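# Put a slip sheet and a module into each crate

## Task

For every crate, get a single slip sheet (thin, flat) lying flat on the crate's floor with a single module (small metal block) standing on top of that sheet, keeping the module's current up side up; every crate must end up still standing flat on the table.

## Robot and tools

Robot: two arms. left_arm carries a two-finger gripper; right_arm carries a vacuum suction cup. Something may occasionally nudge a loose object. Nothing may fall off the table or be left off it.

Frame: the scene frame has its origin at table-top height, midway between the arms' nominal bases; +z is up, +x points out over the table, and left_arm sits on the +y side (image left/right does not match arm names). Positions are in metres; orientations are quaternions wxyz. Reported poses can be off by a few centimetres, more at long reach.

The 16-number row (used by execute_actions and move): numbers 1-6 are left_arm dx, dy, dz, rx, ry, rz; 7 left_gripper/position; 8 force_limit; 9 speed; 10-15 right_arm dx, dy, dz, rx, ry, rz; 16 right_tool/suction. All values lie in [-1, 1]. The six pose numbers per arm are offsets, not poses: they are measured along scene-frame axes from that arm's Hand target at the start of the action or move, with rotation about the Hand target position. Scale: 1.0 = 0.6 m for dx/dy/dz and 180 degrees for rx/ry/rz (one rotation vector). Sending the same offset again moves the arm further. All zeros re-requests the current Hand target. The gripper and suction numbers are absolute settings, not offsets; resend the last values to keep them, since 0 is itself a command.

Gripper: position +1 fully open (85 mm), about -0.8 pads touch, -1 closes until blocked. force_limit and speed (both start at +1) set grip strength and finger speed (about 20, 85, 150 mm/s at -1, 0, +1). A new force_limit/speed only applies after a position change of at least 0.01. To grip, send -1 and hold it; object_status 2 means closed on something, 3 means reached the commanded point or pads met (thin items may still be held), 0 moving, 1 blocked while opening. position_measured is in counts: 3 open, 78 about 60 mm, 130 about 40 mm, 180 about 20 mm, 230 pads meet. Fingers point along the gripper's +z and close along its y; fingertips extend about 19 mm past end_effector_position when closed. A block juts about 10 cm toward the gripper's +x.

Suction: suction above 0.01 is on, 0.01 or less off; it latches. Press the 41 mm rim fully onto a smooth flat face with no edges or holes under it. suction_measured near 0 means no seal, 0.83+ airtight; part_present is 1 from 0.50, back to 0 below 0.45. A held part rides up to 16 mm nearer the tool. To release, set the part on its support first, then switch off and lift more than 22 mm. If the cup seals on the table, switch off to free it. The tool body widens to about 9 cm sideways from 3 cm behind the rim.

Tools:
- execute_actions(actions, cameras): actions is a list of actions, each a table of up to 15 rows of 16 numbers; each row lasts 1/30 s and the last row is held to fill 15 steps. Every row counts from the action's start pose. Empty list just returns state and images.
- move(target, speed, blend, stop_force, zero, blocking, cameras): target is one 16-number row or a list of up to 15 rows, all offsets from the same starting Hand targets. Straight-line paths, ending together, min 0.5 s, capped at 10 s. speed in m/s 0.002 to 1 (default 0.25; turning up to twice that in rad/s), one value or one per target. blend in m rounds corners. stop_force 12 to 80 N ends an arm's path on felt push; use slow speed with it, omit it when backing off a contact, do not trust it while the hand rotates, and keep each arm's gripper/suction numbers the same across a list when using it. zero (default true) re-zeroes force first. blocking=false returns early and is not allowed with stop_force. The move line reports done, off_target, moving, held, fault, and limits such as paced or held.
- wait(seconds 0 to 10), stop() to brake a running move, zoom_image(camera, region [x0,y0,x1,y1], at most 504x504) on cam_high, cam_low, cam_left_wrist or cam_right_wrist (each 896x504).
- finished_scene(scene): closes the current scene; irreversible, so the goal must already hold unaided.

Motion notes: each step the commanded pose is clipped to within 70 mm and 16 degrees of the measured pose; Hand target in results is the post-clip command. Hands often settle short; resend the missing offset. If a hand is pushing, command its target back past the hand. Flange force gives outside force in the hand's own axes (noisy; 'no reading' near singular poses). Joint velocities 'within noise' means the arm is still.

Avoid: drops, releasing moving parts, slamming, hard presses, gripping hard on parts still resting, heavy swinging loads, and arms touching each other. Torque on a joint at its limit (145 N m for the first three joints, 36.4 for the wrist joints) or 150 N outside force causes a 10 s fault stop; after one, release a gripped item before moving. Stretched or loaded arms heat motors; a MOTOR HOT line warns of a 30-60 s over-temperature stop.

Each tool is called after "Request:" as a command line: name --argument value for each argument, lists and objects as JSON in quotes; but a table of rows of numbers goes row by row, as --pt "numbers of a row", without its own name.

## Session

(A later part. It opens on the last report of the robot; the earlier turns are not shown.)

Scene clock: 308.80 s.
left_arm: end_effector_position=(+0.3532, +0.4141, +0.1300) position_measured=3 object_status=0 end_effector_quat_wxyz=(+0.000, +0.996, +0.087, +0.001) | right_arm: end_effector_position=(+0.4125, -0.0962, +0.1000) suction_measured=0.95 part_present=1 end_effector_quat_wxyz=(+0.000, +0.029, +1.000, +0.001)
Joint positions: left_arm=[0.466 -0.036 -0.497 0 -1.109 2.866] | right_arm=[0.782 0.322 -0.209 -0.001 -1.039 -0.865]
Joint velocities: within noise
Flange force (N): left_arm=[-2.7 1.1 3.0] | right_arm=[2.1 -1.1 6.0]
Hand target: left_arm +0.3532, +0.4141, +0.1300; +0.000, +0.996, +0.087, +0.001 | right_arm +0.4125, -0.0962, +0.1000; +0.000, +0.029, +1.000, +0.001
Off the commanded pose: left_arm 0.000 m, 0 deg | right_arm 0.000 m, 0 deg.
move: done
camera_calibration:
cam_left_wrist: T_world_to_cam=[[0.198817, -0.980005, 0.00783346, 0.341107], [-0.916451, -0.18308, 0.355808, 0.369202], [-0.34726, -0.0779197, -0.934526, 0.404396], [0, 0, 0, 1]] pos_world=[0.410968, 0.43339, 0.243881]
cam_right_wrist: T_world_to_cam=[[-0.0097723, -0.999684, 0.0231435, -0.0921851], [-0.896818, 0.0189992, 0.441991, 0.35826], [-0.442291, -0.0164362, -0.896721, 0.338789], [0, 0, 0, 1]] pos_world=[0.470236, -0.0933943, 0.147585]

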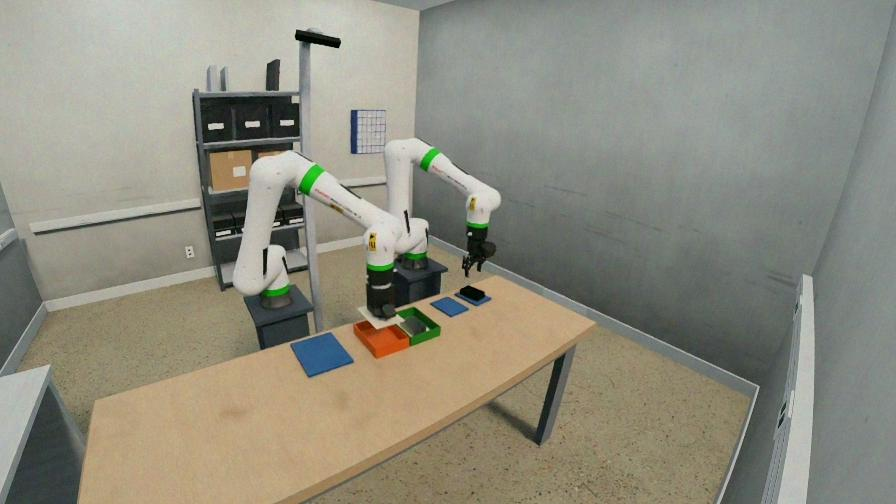

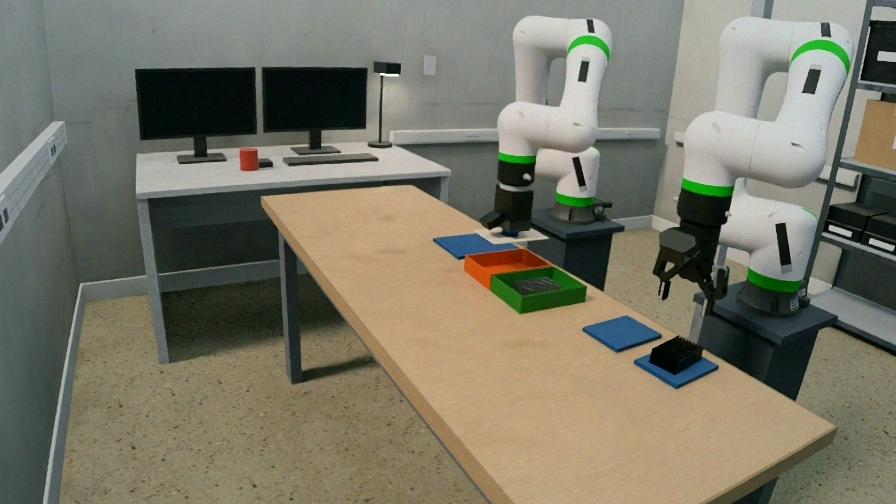

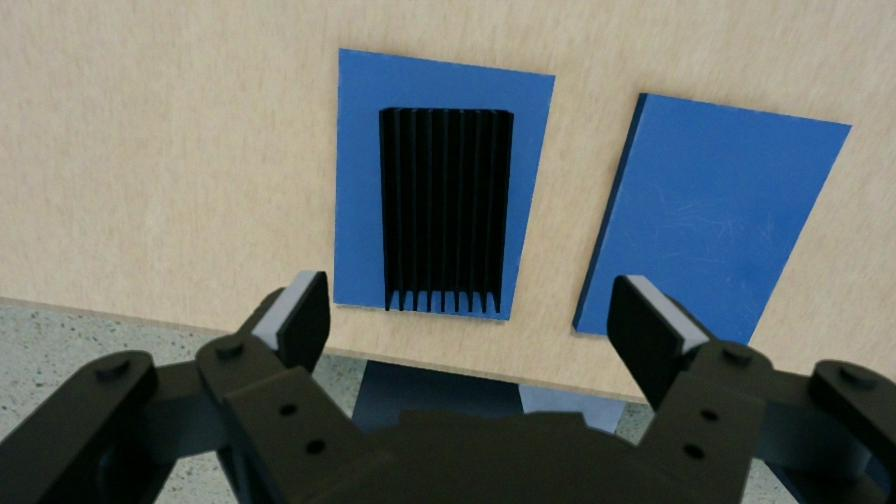

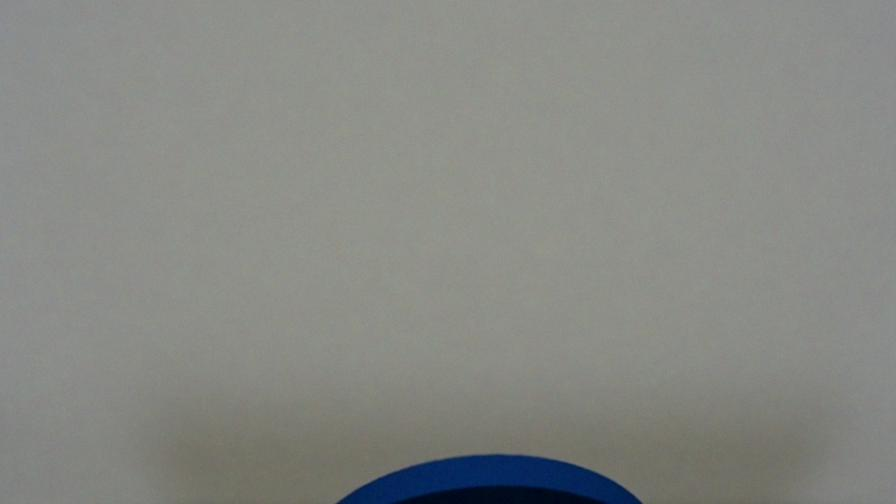

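Request:
move --pt "-0.0005 0.013 -0.1333 0 0 0 1 -0.8 0 0 0 -0.1167 0 0 0 1" --pt "-0.0005 0.013 -0.1725 0 0 0 1 -0.8 0 0 0 -0.2 0 0 0 1" --speed '[0.1, 0.02]' --stop_force 12 --cameras '["cam_low", "cam_high", "cam_left_wrist"]'

Scene clock: 335.93 s.
left_arm: end_effector_position=(+0.3529, +0.4219, +0.0265) position_measured=3 object_status=3 end_effector_quat_wxyz=(+0.000, +0.996, +0.087, +0.001) | right_arm: end_effector_position=(+0.4126, -0.0961, -0.0111) suction_measured=0.95 part_present=1 end_effector_quat_wxyz=(+0.000, +0.029, +1.000, +0.001)
Joint positions: left_arm=[0.486 0.134 -0.61 0 -0.825 2.847] | right_arm=[0.782 0.492 -0.284 -0.001 -0.793 -0.865]
Joint velocities: within noise
Flange force (N): left_arm=[-2.7 0.9 1.8] | right_arm=[8.3 -5.7 -35.9]
Hand target: left_arm +0.3529, +0.4219, +0.0265; +0.000, +0.996, +0.087, +0.001 | right_arm +0.4126, -0.0961, -0.0111; +0.000, +0.029, +1.000, +0.001 (not the last commanded pose)
Off the commanded pose: left_arm 0.000 m, 0 deg | right_arm 0.009 m, 0 deg.
move: contact (right_arm)
camera_calibration:
cam_left_wrist: T_world_to_cam=[[0.198817, -0.980005, 0.00783346, 0.349621], [-0.916451, -0.18308, 0.355808, 0.407181], [-0.34726, -0.0779197, -0.934526, 0.308176], [0, 0, 0, 1]] pos_world=[0.410668, 0.44119, 0.140381]
Images, in order (width x height): cam_high 896x504, cam_low 896x504, cam_left_wrist 896x504.

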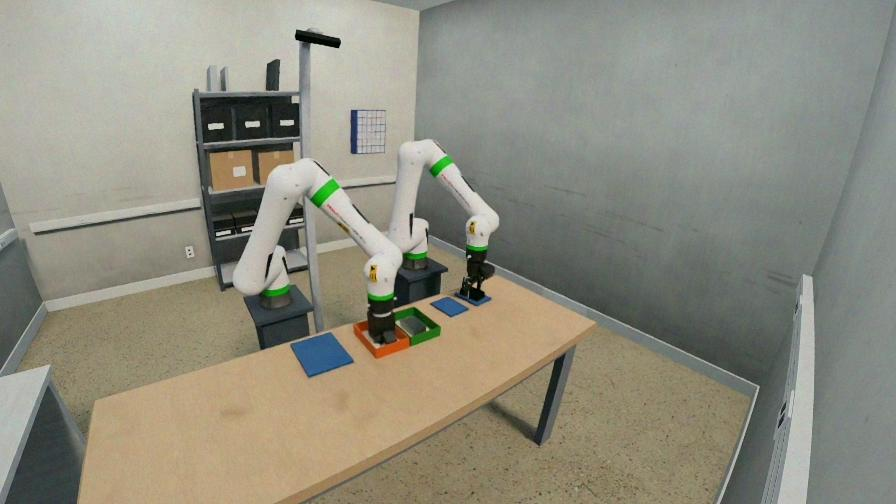

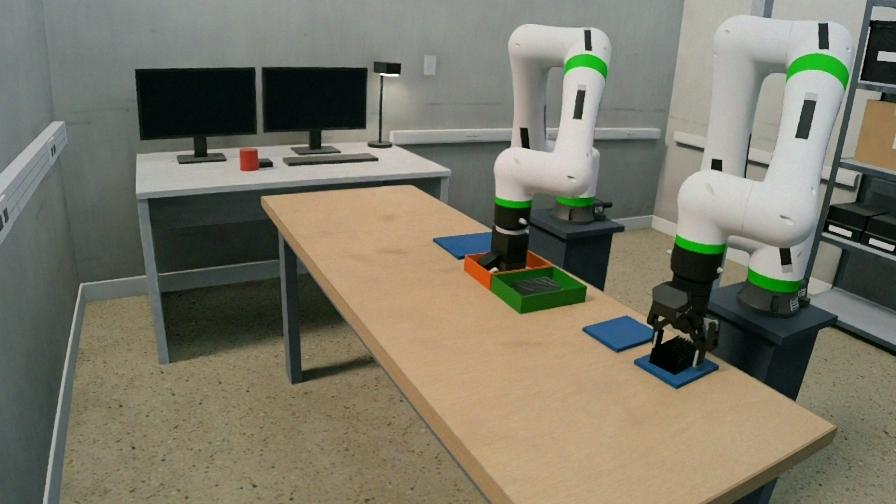

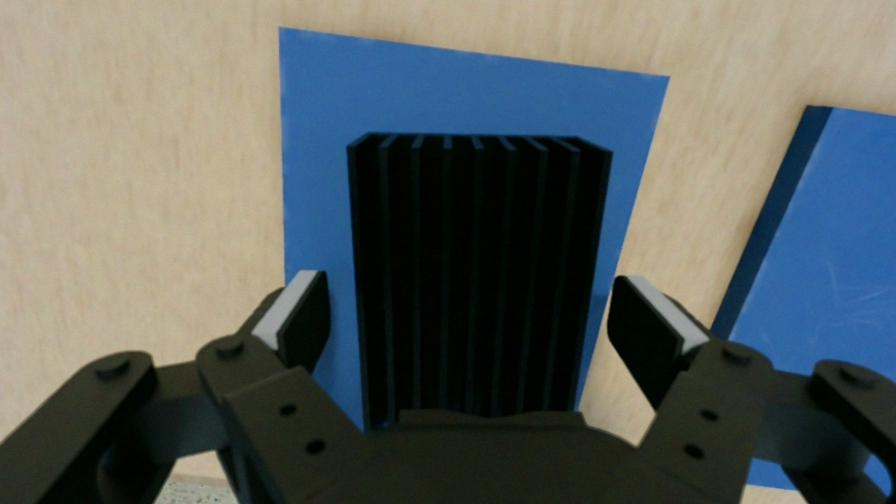

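Request:
move --pt "0 0 0 0 0 0 -1 -0.8 -1 0 0 0.003 0 0 0 -1" --pt "0 0 0.07 0 0 0 -1 -0.8 -1 0 0 0.07 0 0 0 -1" --speed '[0.02, 0.06]'

Scene clock: 342.70 s.
left_arm: end_effector_position=(+0.3529, +0.4218, +0.0685) position_measured=78 object_status=2 end_effector_quat_wxyz=(+0.000, +0.996, +0.087, +0.001) | right_arm: end_effector_position=(+0.4126, -0.0961, +0.0309) suction_measured=0.00 part_present=0 end_effector_quat_wxyz=(+0.000, +0.029, +1.000, +0.001)
Joint positions: left_arm=[0.486 0.056 -0.571 0 -0.942 2.847] | right_arm=[0.782 0.421 -0.264 -0.001 -0.884 -0.865]
Joint velocities: within noise
Flange force (N): left_arm=[-3.5 0.8 4.4] | right_arm=[1.8 -1.2 4.9]
Hand target: left_arm +0.3529, +0.4219, +0.0685; +0.000, +0.996, +0.087, +0.001 | right_arm +0.4126, -0.0961, +0.0309; +0.000, +0.029, +1.000, +0.001
Off the commanded pose: left_arm 0.000 m, 0 deg | right_arm 0.000 m, 0 deg.
move: done
camera_calibration:
cam_left_wrist: T_world_to_cam=[[0.198763, -0.980015, 0.00796001, 0.349296], [-0.916464, -0.182983, 0.355825, 0.392197], [-0.347257, -0.0780197, -0.934519, 0.347468], [0, 0, 0, 1]] pos_world=[0.410668, 0.44119, 0.182381]
cam_right_wrist: T_world_to_cam=[[-0.00964611, -0.99969, 0.0229625, -0.0905304], [-0.896938, 0.0188016, 0.441757, 0.388945], [-0.442052, -0.0163347, -0.896841, 0.276777], [0, 0, 0, 1]] pos_world=[0.470336, -0.0932941, 0.0784848]

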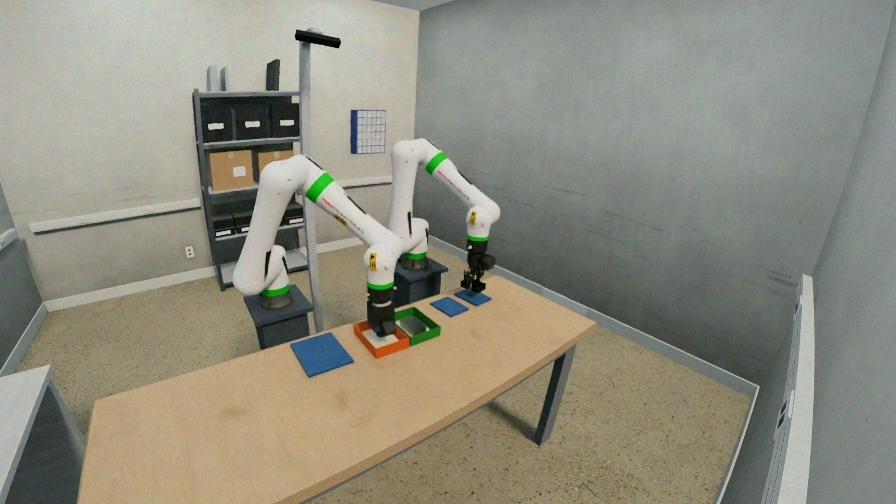

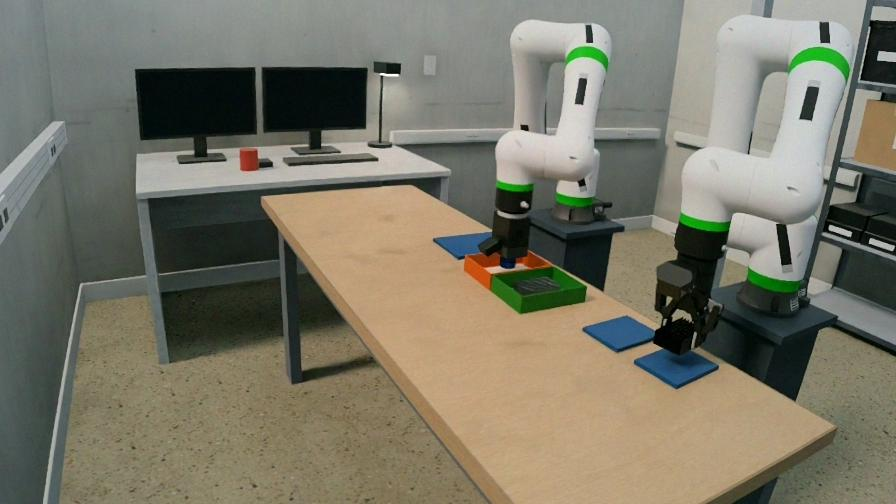

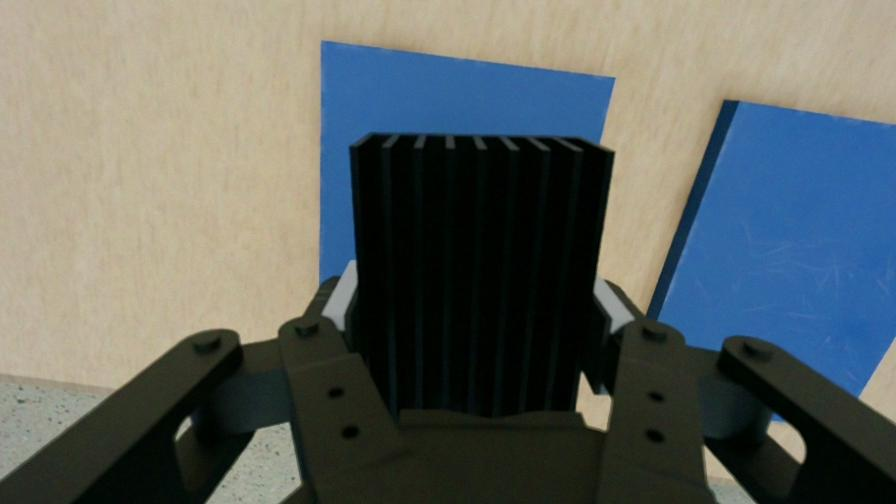

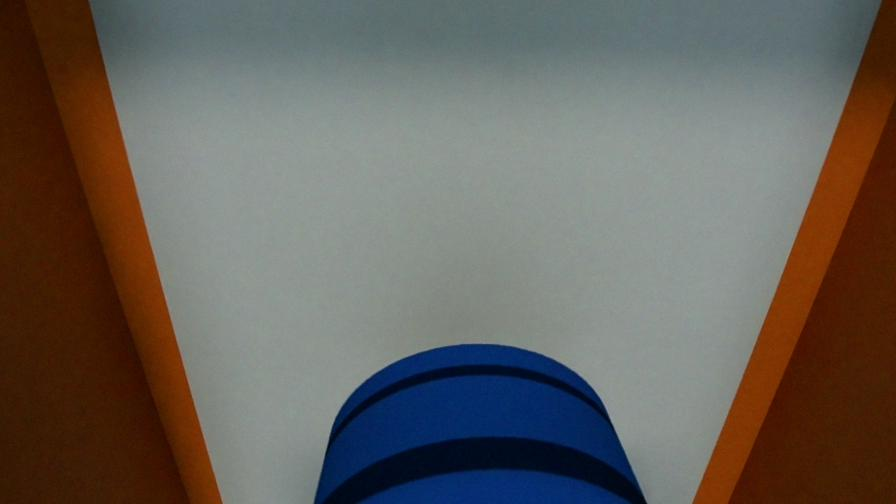

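Request:
move --pt "0 0 0.119 0 0 0 -1 -0.8 -1 0 0 0.282 0 0 0 -1" --pt "0.1018 -0.8665 0.0858 0 0 -0.0678 -1 -0.8 -1 -0.1877 -0.8398 0.4485 0 0 0.018 -1" --speed '[0.25, 0.3]' --blend '[0.02, 0]'

Scene clock: 357.10 s.
left_arm: end_effector_position=(+0.4140, -0.0980, +0.1200) position_measured=78 object_status=2 end_effector_quat_wxyz=(+0.000, +1.000, -0.019, +0.001) | right_arm: end_effector_position=(+0.3000, -0.5999, +0.3000) suction_measured=0.00 part_present=0 end_effector_quat_wxyz=(+0.000, +0.000, +1.000, +0.001)
Joint positions: left_arm=[-0.586 0.589 0.276 -0.001 -1.257 3.706] | right_arm=[-0.312 -0.12 -0.203 -0.001 -1.488 0.286]
Joint velocities: within noise
Flange force (N): left_arm=[-3.4 -2.4 4.8] | right_arm=[1.0 -0.5 5.8]
Hand target: left_arm +0.4140, -0.0980, +0.1200; +0.000, +1.000, -0.019, +0.001 | right_arm +0.3000, -0.6000, +0.3000; +0.000, +0.000, +1.000, +0.001
Off the commanded pose: left_arm 0.000 m, 0 deg | right_arm 0.000 m, 0 deg.
move: done
camera_calibration:
cam_left_wrist: T_world_to_cam=[[-0.0128355, -0.999886, 0.00790229, -0.0871465], [-0.934446, 0.0148074, 0.355798, 0.361523], [-0.355874, -0.00281742, -0.93453, 0.38717], [0, 0, 0, 1]] pos_world=[0.474489, -0.091399, 0.233881]
cam_right_wrist: T_world_to_cam=[[0.0467713, -0.998641, 0.0230017, -0.617881], [-0.896523, -0.0318114, 0.441853, 0.148008], [-0.44052, -0.0412875, -0.896793, 0.444663], [0, 0, 0, 1]] pos_world=[0.357475, -0.593974, 0.347585]

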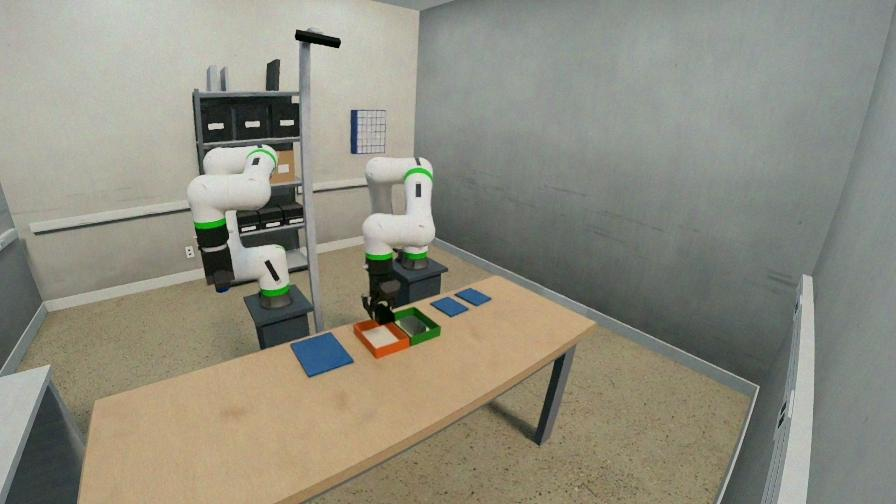

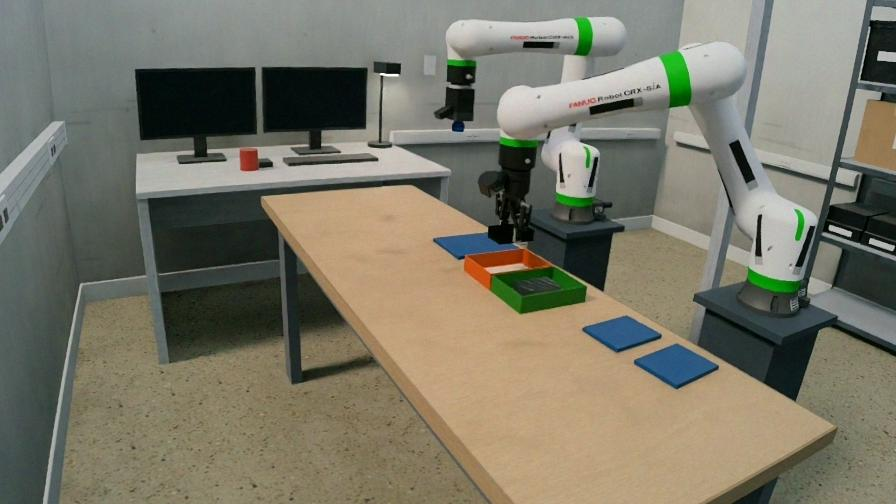

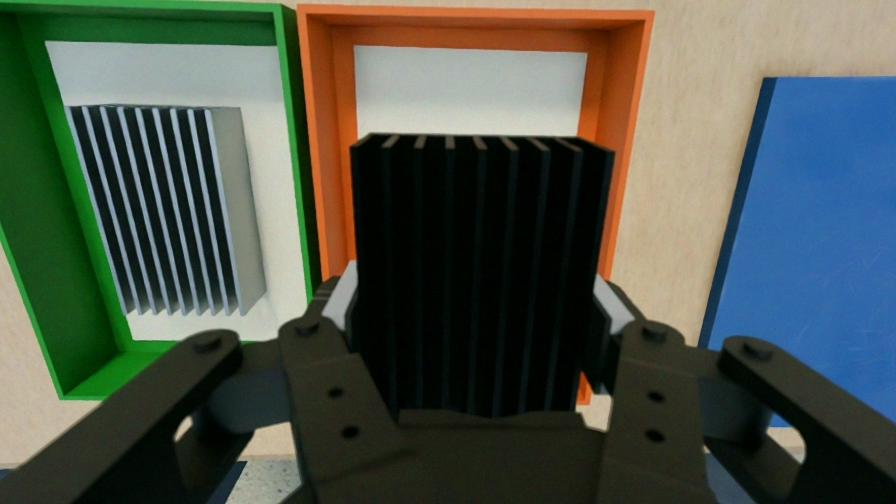

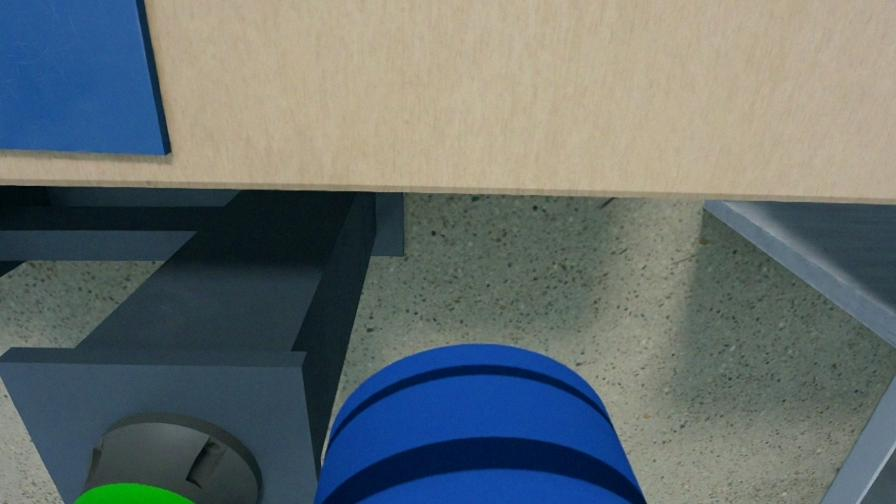

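Request:
move --pt "-0.0058 -0.0042 -0.05 0 0 0.002 -1 -0.8 -1 0 0 0 0 0 0 -1" --pt "-0.0058 -0.0042 -0.125 0 0 0.002 -1 -0.8 -1 0 0 0 0 0 0 -1" --speed 0.1 --cameras '["cam_left_wrist", "cam_low"]'

Scene clock: 369.80 s.
left_arm: end_effector_position=(+0.4105, -0.1005, +0.0449) position_measured=78 object_status=2 end_effector_quat_wxyz=(+0.000, +1.000, -0.016, +0.001) | right_arm: end_effector_position=(+0.3000, -0.5999, +0.3000) suction_measured=0.00 part_present=0 end_effector_quat_wxyz=(+0.000, +0.000, +1.000, +0.001)
Joint positions: left_arm=[-0.593 0.658 0.198 -0.001 -1.11 3.719] | right_arm=[-0.312 -0.12 -0.203 -0.001 -1.488 0.286]
Joint velocities: within noise
Flange force (N): left_arm=[-3.6 -2.7 4.1] | right_arm=[1.6 1.2 6.3]
Hand target: left_arm +0.4105, -0.1006, +0.0450; +0.000, +1.000, -0.016, +0.001 | right_arm +0.3000, -0.6000, +0.3000; +0.000, +0.000, +1.000, +0.001
Off the commanded pose: left_arm 0.000 m, 0 deg | right_arm 0.000 m, 0 deg.
move: done
camera_calibration:
cam_left_wrist: T_world_to_cam=[[-0.00657445, -0.999948, 0.00773235, -0.0916374], [-0.934519, 0.0088956, 0.355802, 0.384483], [-0.355853, -0.00488682, -0.934529, 0.315531], [0, 0, 0, 1]] pos_world=[0.470987, -0.0935109, 0.158781]
Images, in order (width x height): cam_low 896x504, cam_left_wrist 896x504.

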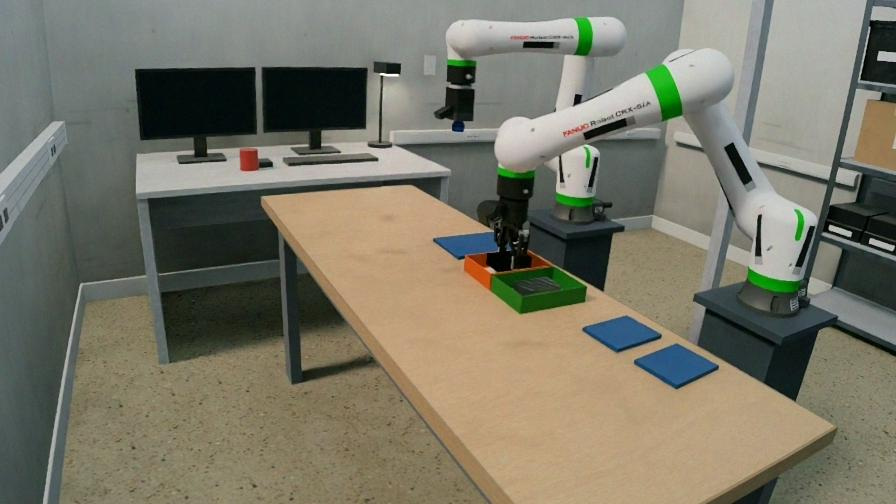

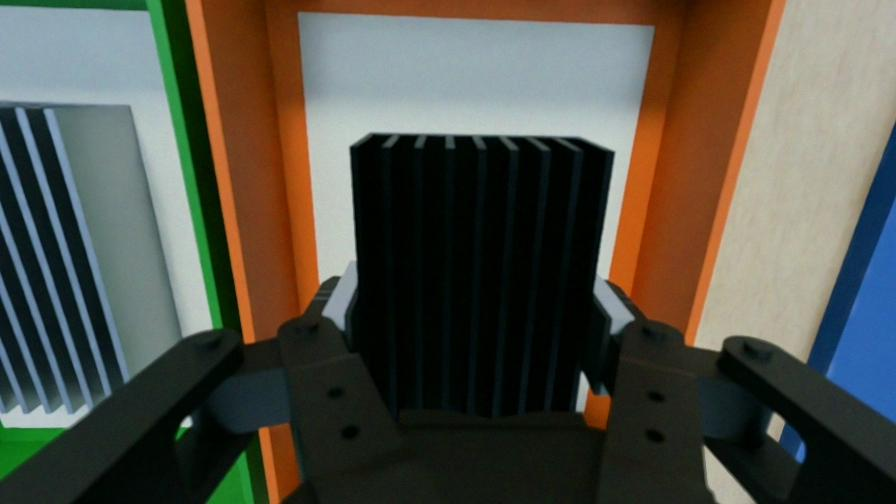

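Request:
move --pt "0 0 -0.043 0 0 0 -1 -0.8 -1 0 0 0 0 0 0 -1" --speed 0.01 --stop_force 12 --cameras '["cam_left_wrist", "cam_low"]'

Scene clock: 374.93 s.
left_arm: end_effector_position=(+0.4105, -0.1006, +0.0222) position_measured=78 object_status=2 end_effector_quat_wxyz=(+0.000, +1.000, -0.016, +0.001) | right_arm: end_effector_position=(+0.3000, -0.6000, +0.3000) suction_measured=0.00 part_present=0 end_effector_quat_wxyz=(+0.000, +0.000, +1.000, +0.001)
Joint positions: left_arm=[-0.593 0.684 0.182 -0.001 -1.068 3.719] | right_arm=[-0.312 -0.12 -0.203 -0.001 -1.488 0.286]
Joint velocities: within noise
Flange force (N): left_arm=[-5.4 -5.3 -15.8] | right_arm=[1.0 0.6 6.2]
Hand target: left_arm +0.4105, -0.1006, +0.0222; +0.000, +1.000, -0.016, +0.001 (not the last commanded pose) | right_arm +0.3000, -0.6000, +0.3000; +0.000, +0.000, +1.000, +0.001
Off the commanded pose: left_arm 0.003 m, 0 deg | right_arm 0.000 m, 0 deg.
move: contact (left_arm)
camera_calibration:
cam_left_wrist: T_world_to_cam=[[-0.0065974, -0.999947, 0.00795481, -0.0914812], [-0.934552, 0.00899572, 0.355713, 0.392597], [-0.355766, -0.0050874, -0.934561, 0.294261], [0, 0, 0, 1]] pos_world=[0.470987, -0.093511, 0.136081]
Images, in order (width x height): cam_low 896x504, cam_left_wrist 896x504.

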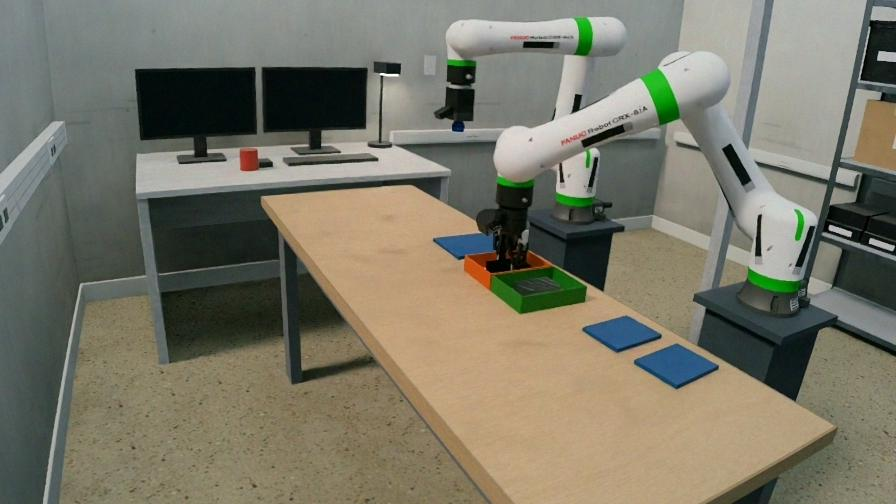

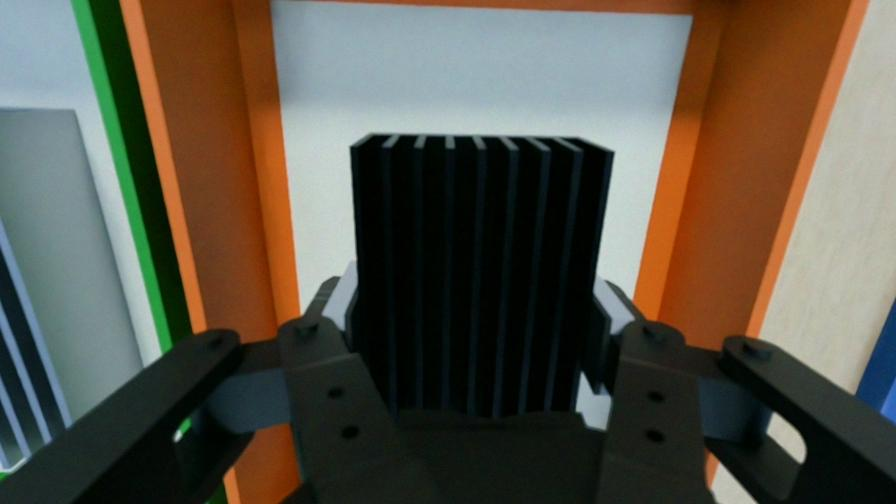

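Request:
move --pt "0 0 0.001 0 0 0 0.55 -0.8 -1 0 0 0 0 0 0 -1" --pt "0 0 0.09 0 0 0 0.55 -0.8 -1 0 0 0 0 0 0 -1" --pt "0 0 0.3 0 0 0 0.55 -0.8 -1 0 0 0 0 0 0 -1" --speed '[0.05, 0.08, 0.25]'

Scene clock: 379.77 s.
left_arm: end_effector_position=(+0.4106, -0.1006, +0.2022) position_measured=59 object_status=3 end_effector_quat_wxyz=(+0.000, +1.000, -0.016, +0.001) | right_arm: end_effector_position=(+0.3000, -0.6000, +0.3000) suction_measured=0.00 part_present=0 end_effector_quat_wxyz=(+0.000, +0.000, +1.000, +0.001)
Joint positions: left_arm=[-0.593 0.539 0.397 -0.001 -1.427 3.719] | right_arm=[-0.312 -0.12 -0.203 -0.001 -1.488 0.286]
Joint velocities: within noise
Flange force (N): left_arm=[-4.0 -3.2 2.9] | right_arm=[1.0 1.0 5.9]
Hand target: left_arm +0.4105, -0.1006, +0.2022; +0.000, +1.000, -0.016, +0.001 | right_arm +0.3000, -0.6000, +0.3000; +0.000, +0.000, +1.000, +0.001
Off the commanded pose: left_arm 0.000 m, 0 deg | right_arm 0.000 m, 0 deg.
move: done
camera_calibration:
cam_left_wrist: T_world_to_cam=[[-0.00669066, -0.999946, 0.00799086, -0.0928803], [-0.934551, 0.00909571, 0.355713, 0.328578], [-0.355766, -0.00508792, -0.934561, 0.462483], [0, 0, 0, 1]] pos_world=[0.470987, -0.0935108, 0.316081]
cam_right_wrist: T_world_to_cam=[[0.0467713, -0.998641, 0.0230017, -0.617881], [-0.896523, -0.0318114, 0.441853, 0.148008], [-0.44052, -0.0412875, -0.896793, 0.444663], [0, 0, 0, 1]] pos_world=[0.357475, -0.593974, 0.347585]

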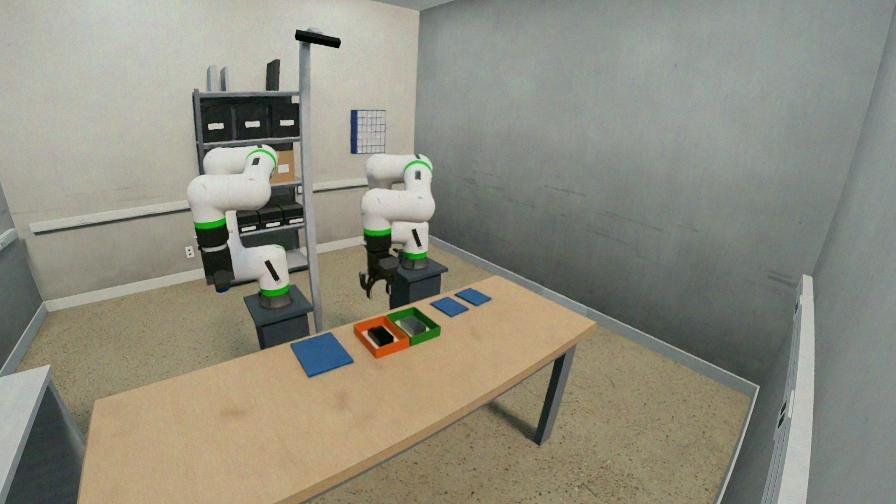

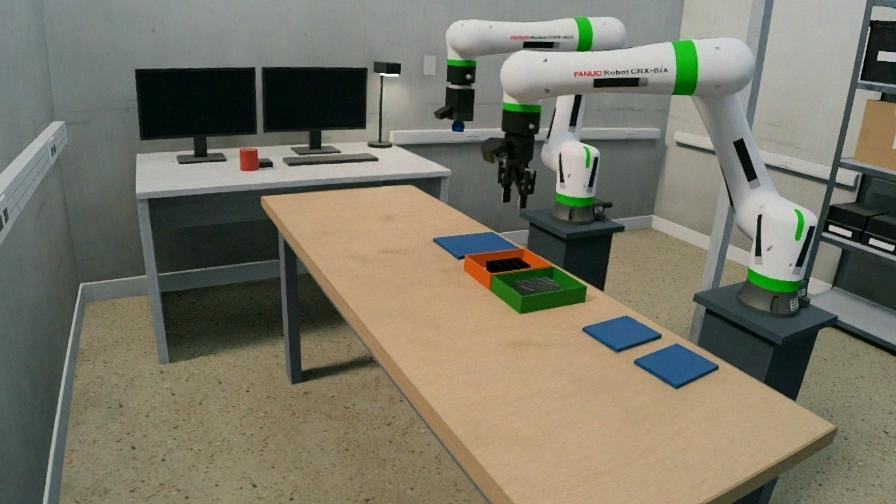

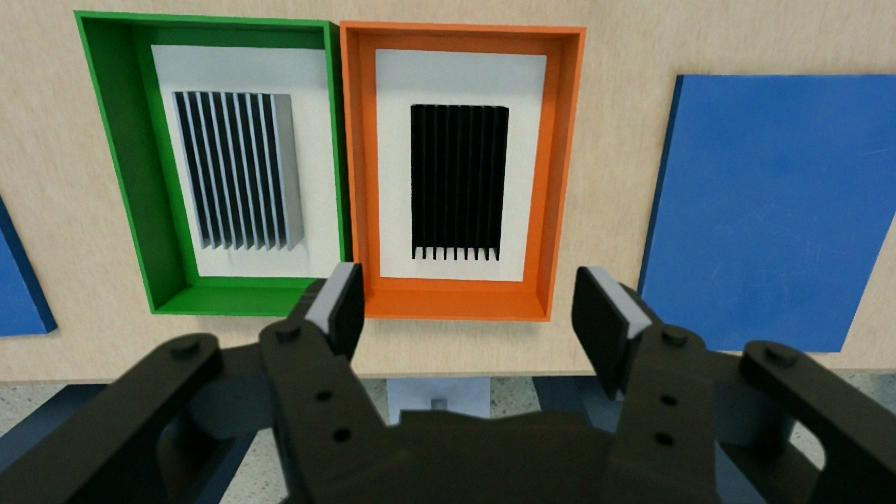

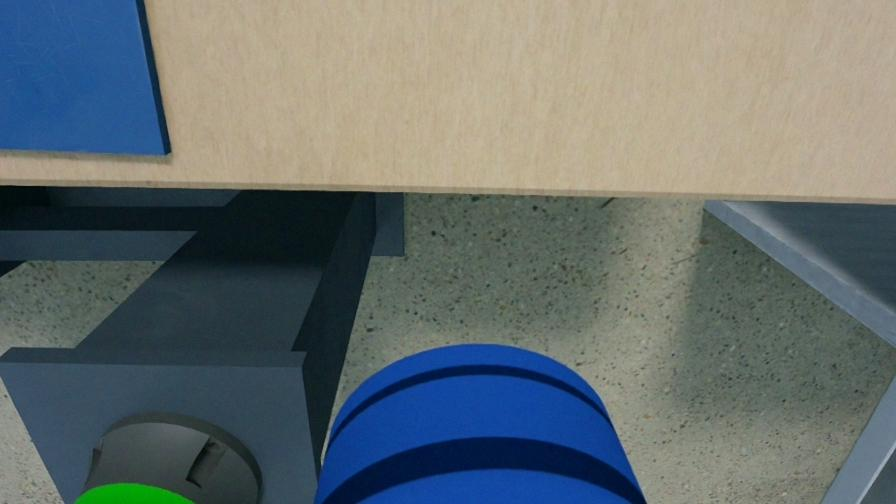

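Request:
finished_scene --scene 1

The scene is finished: the task was done.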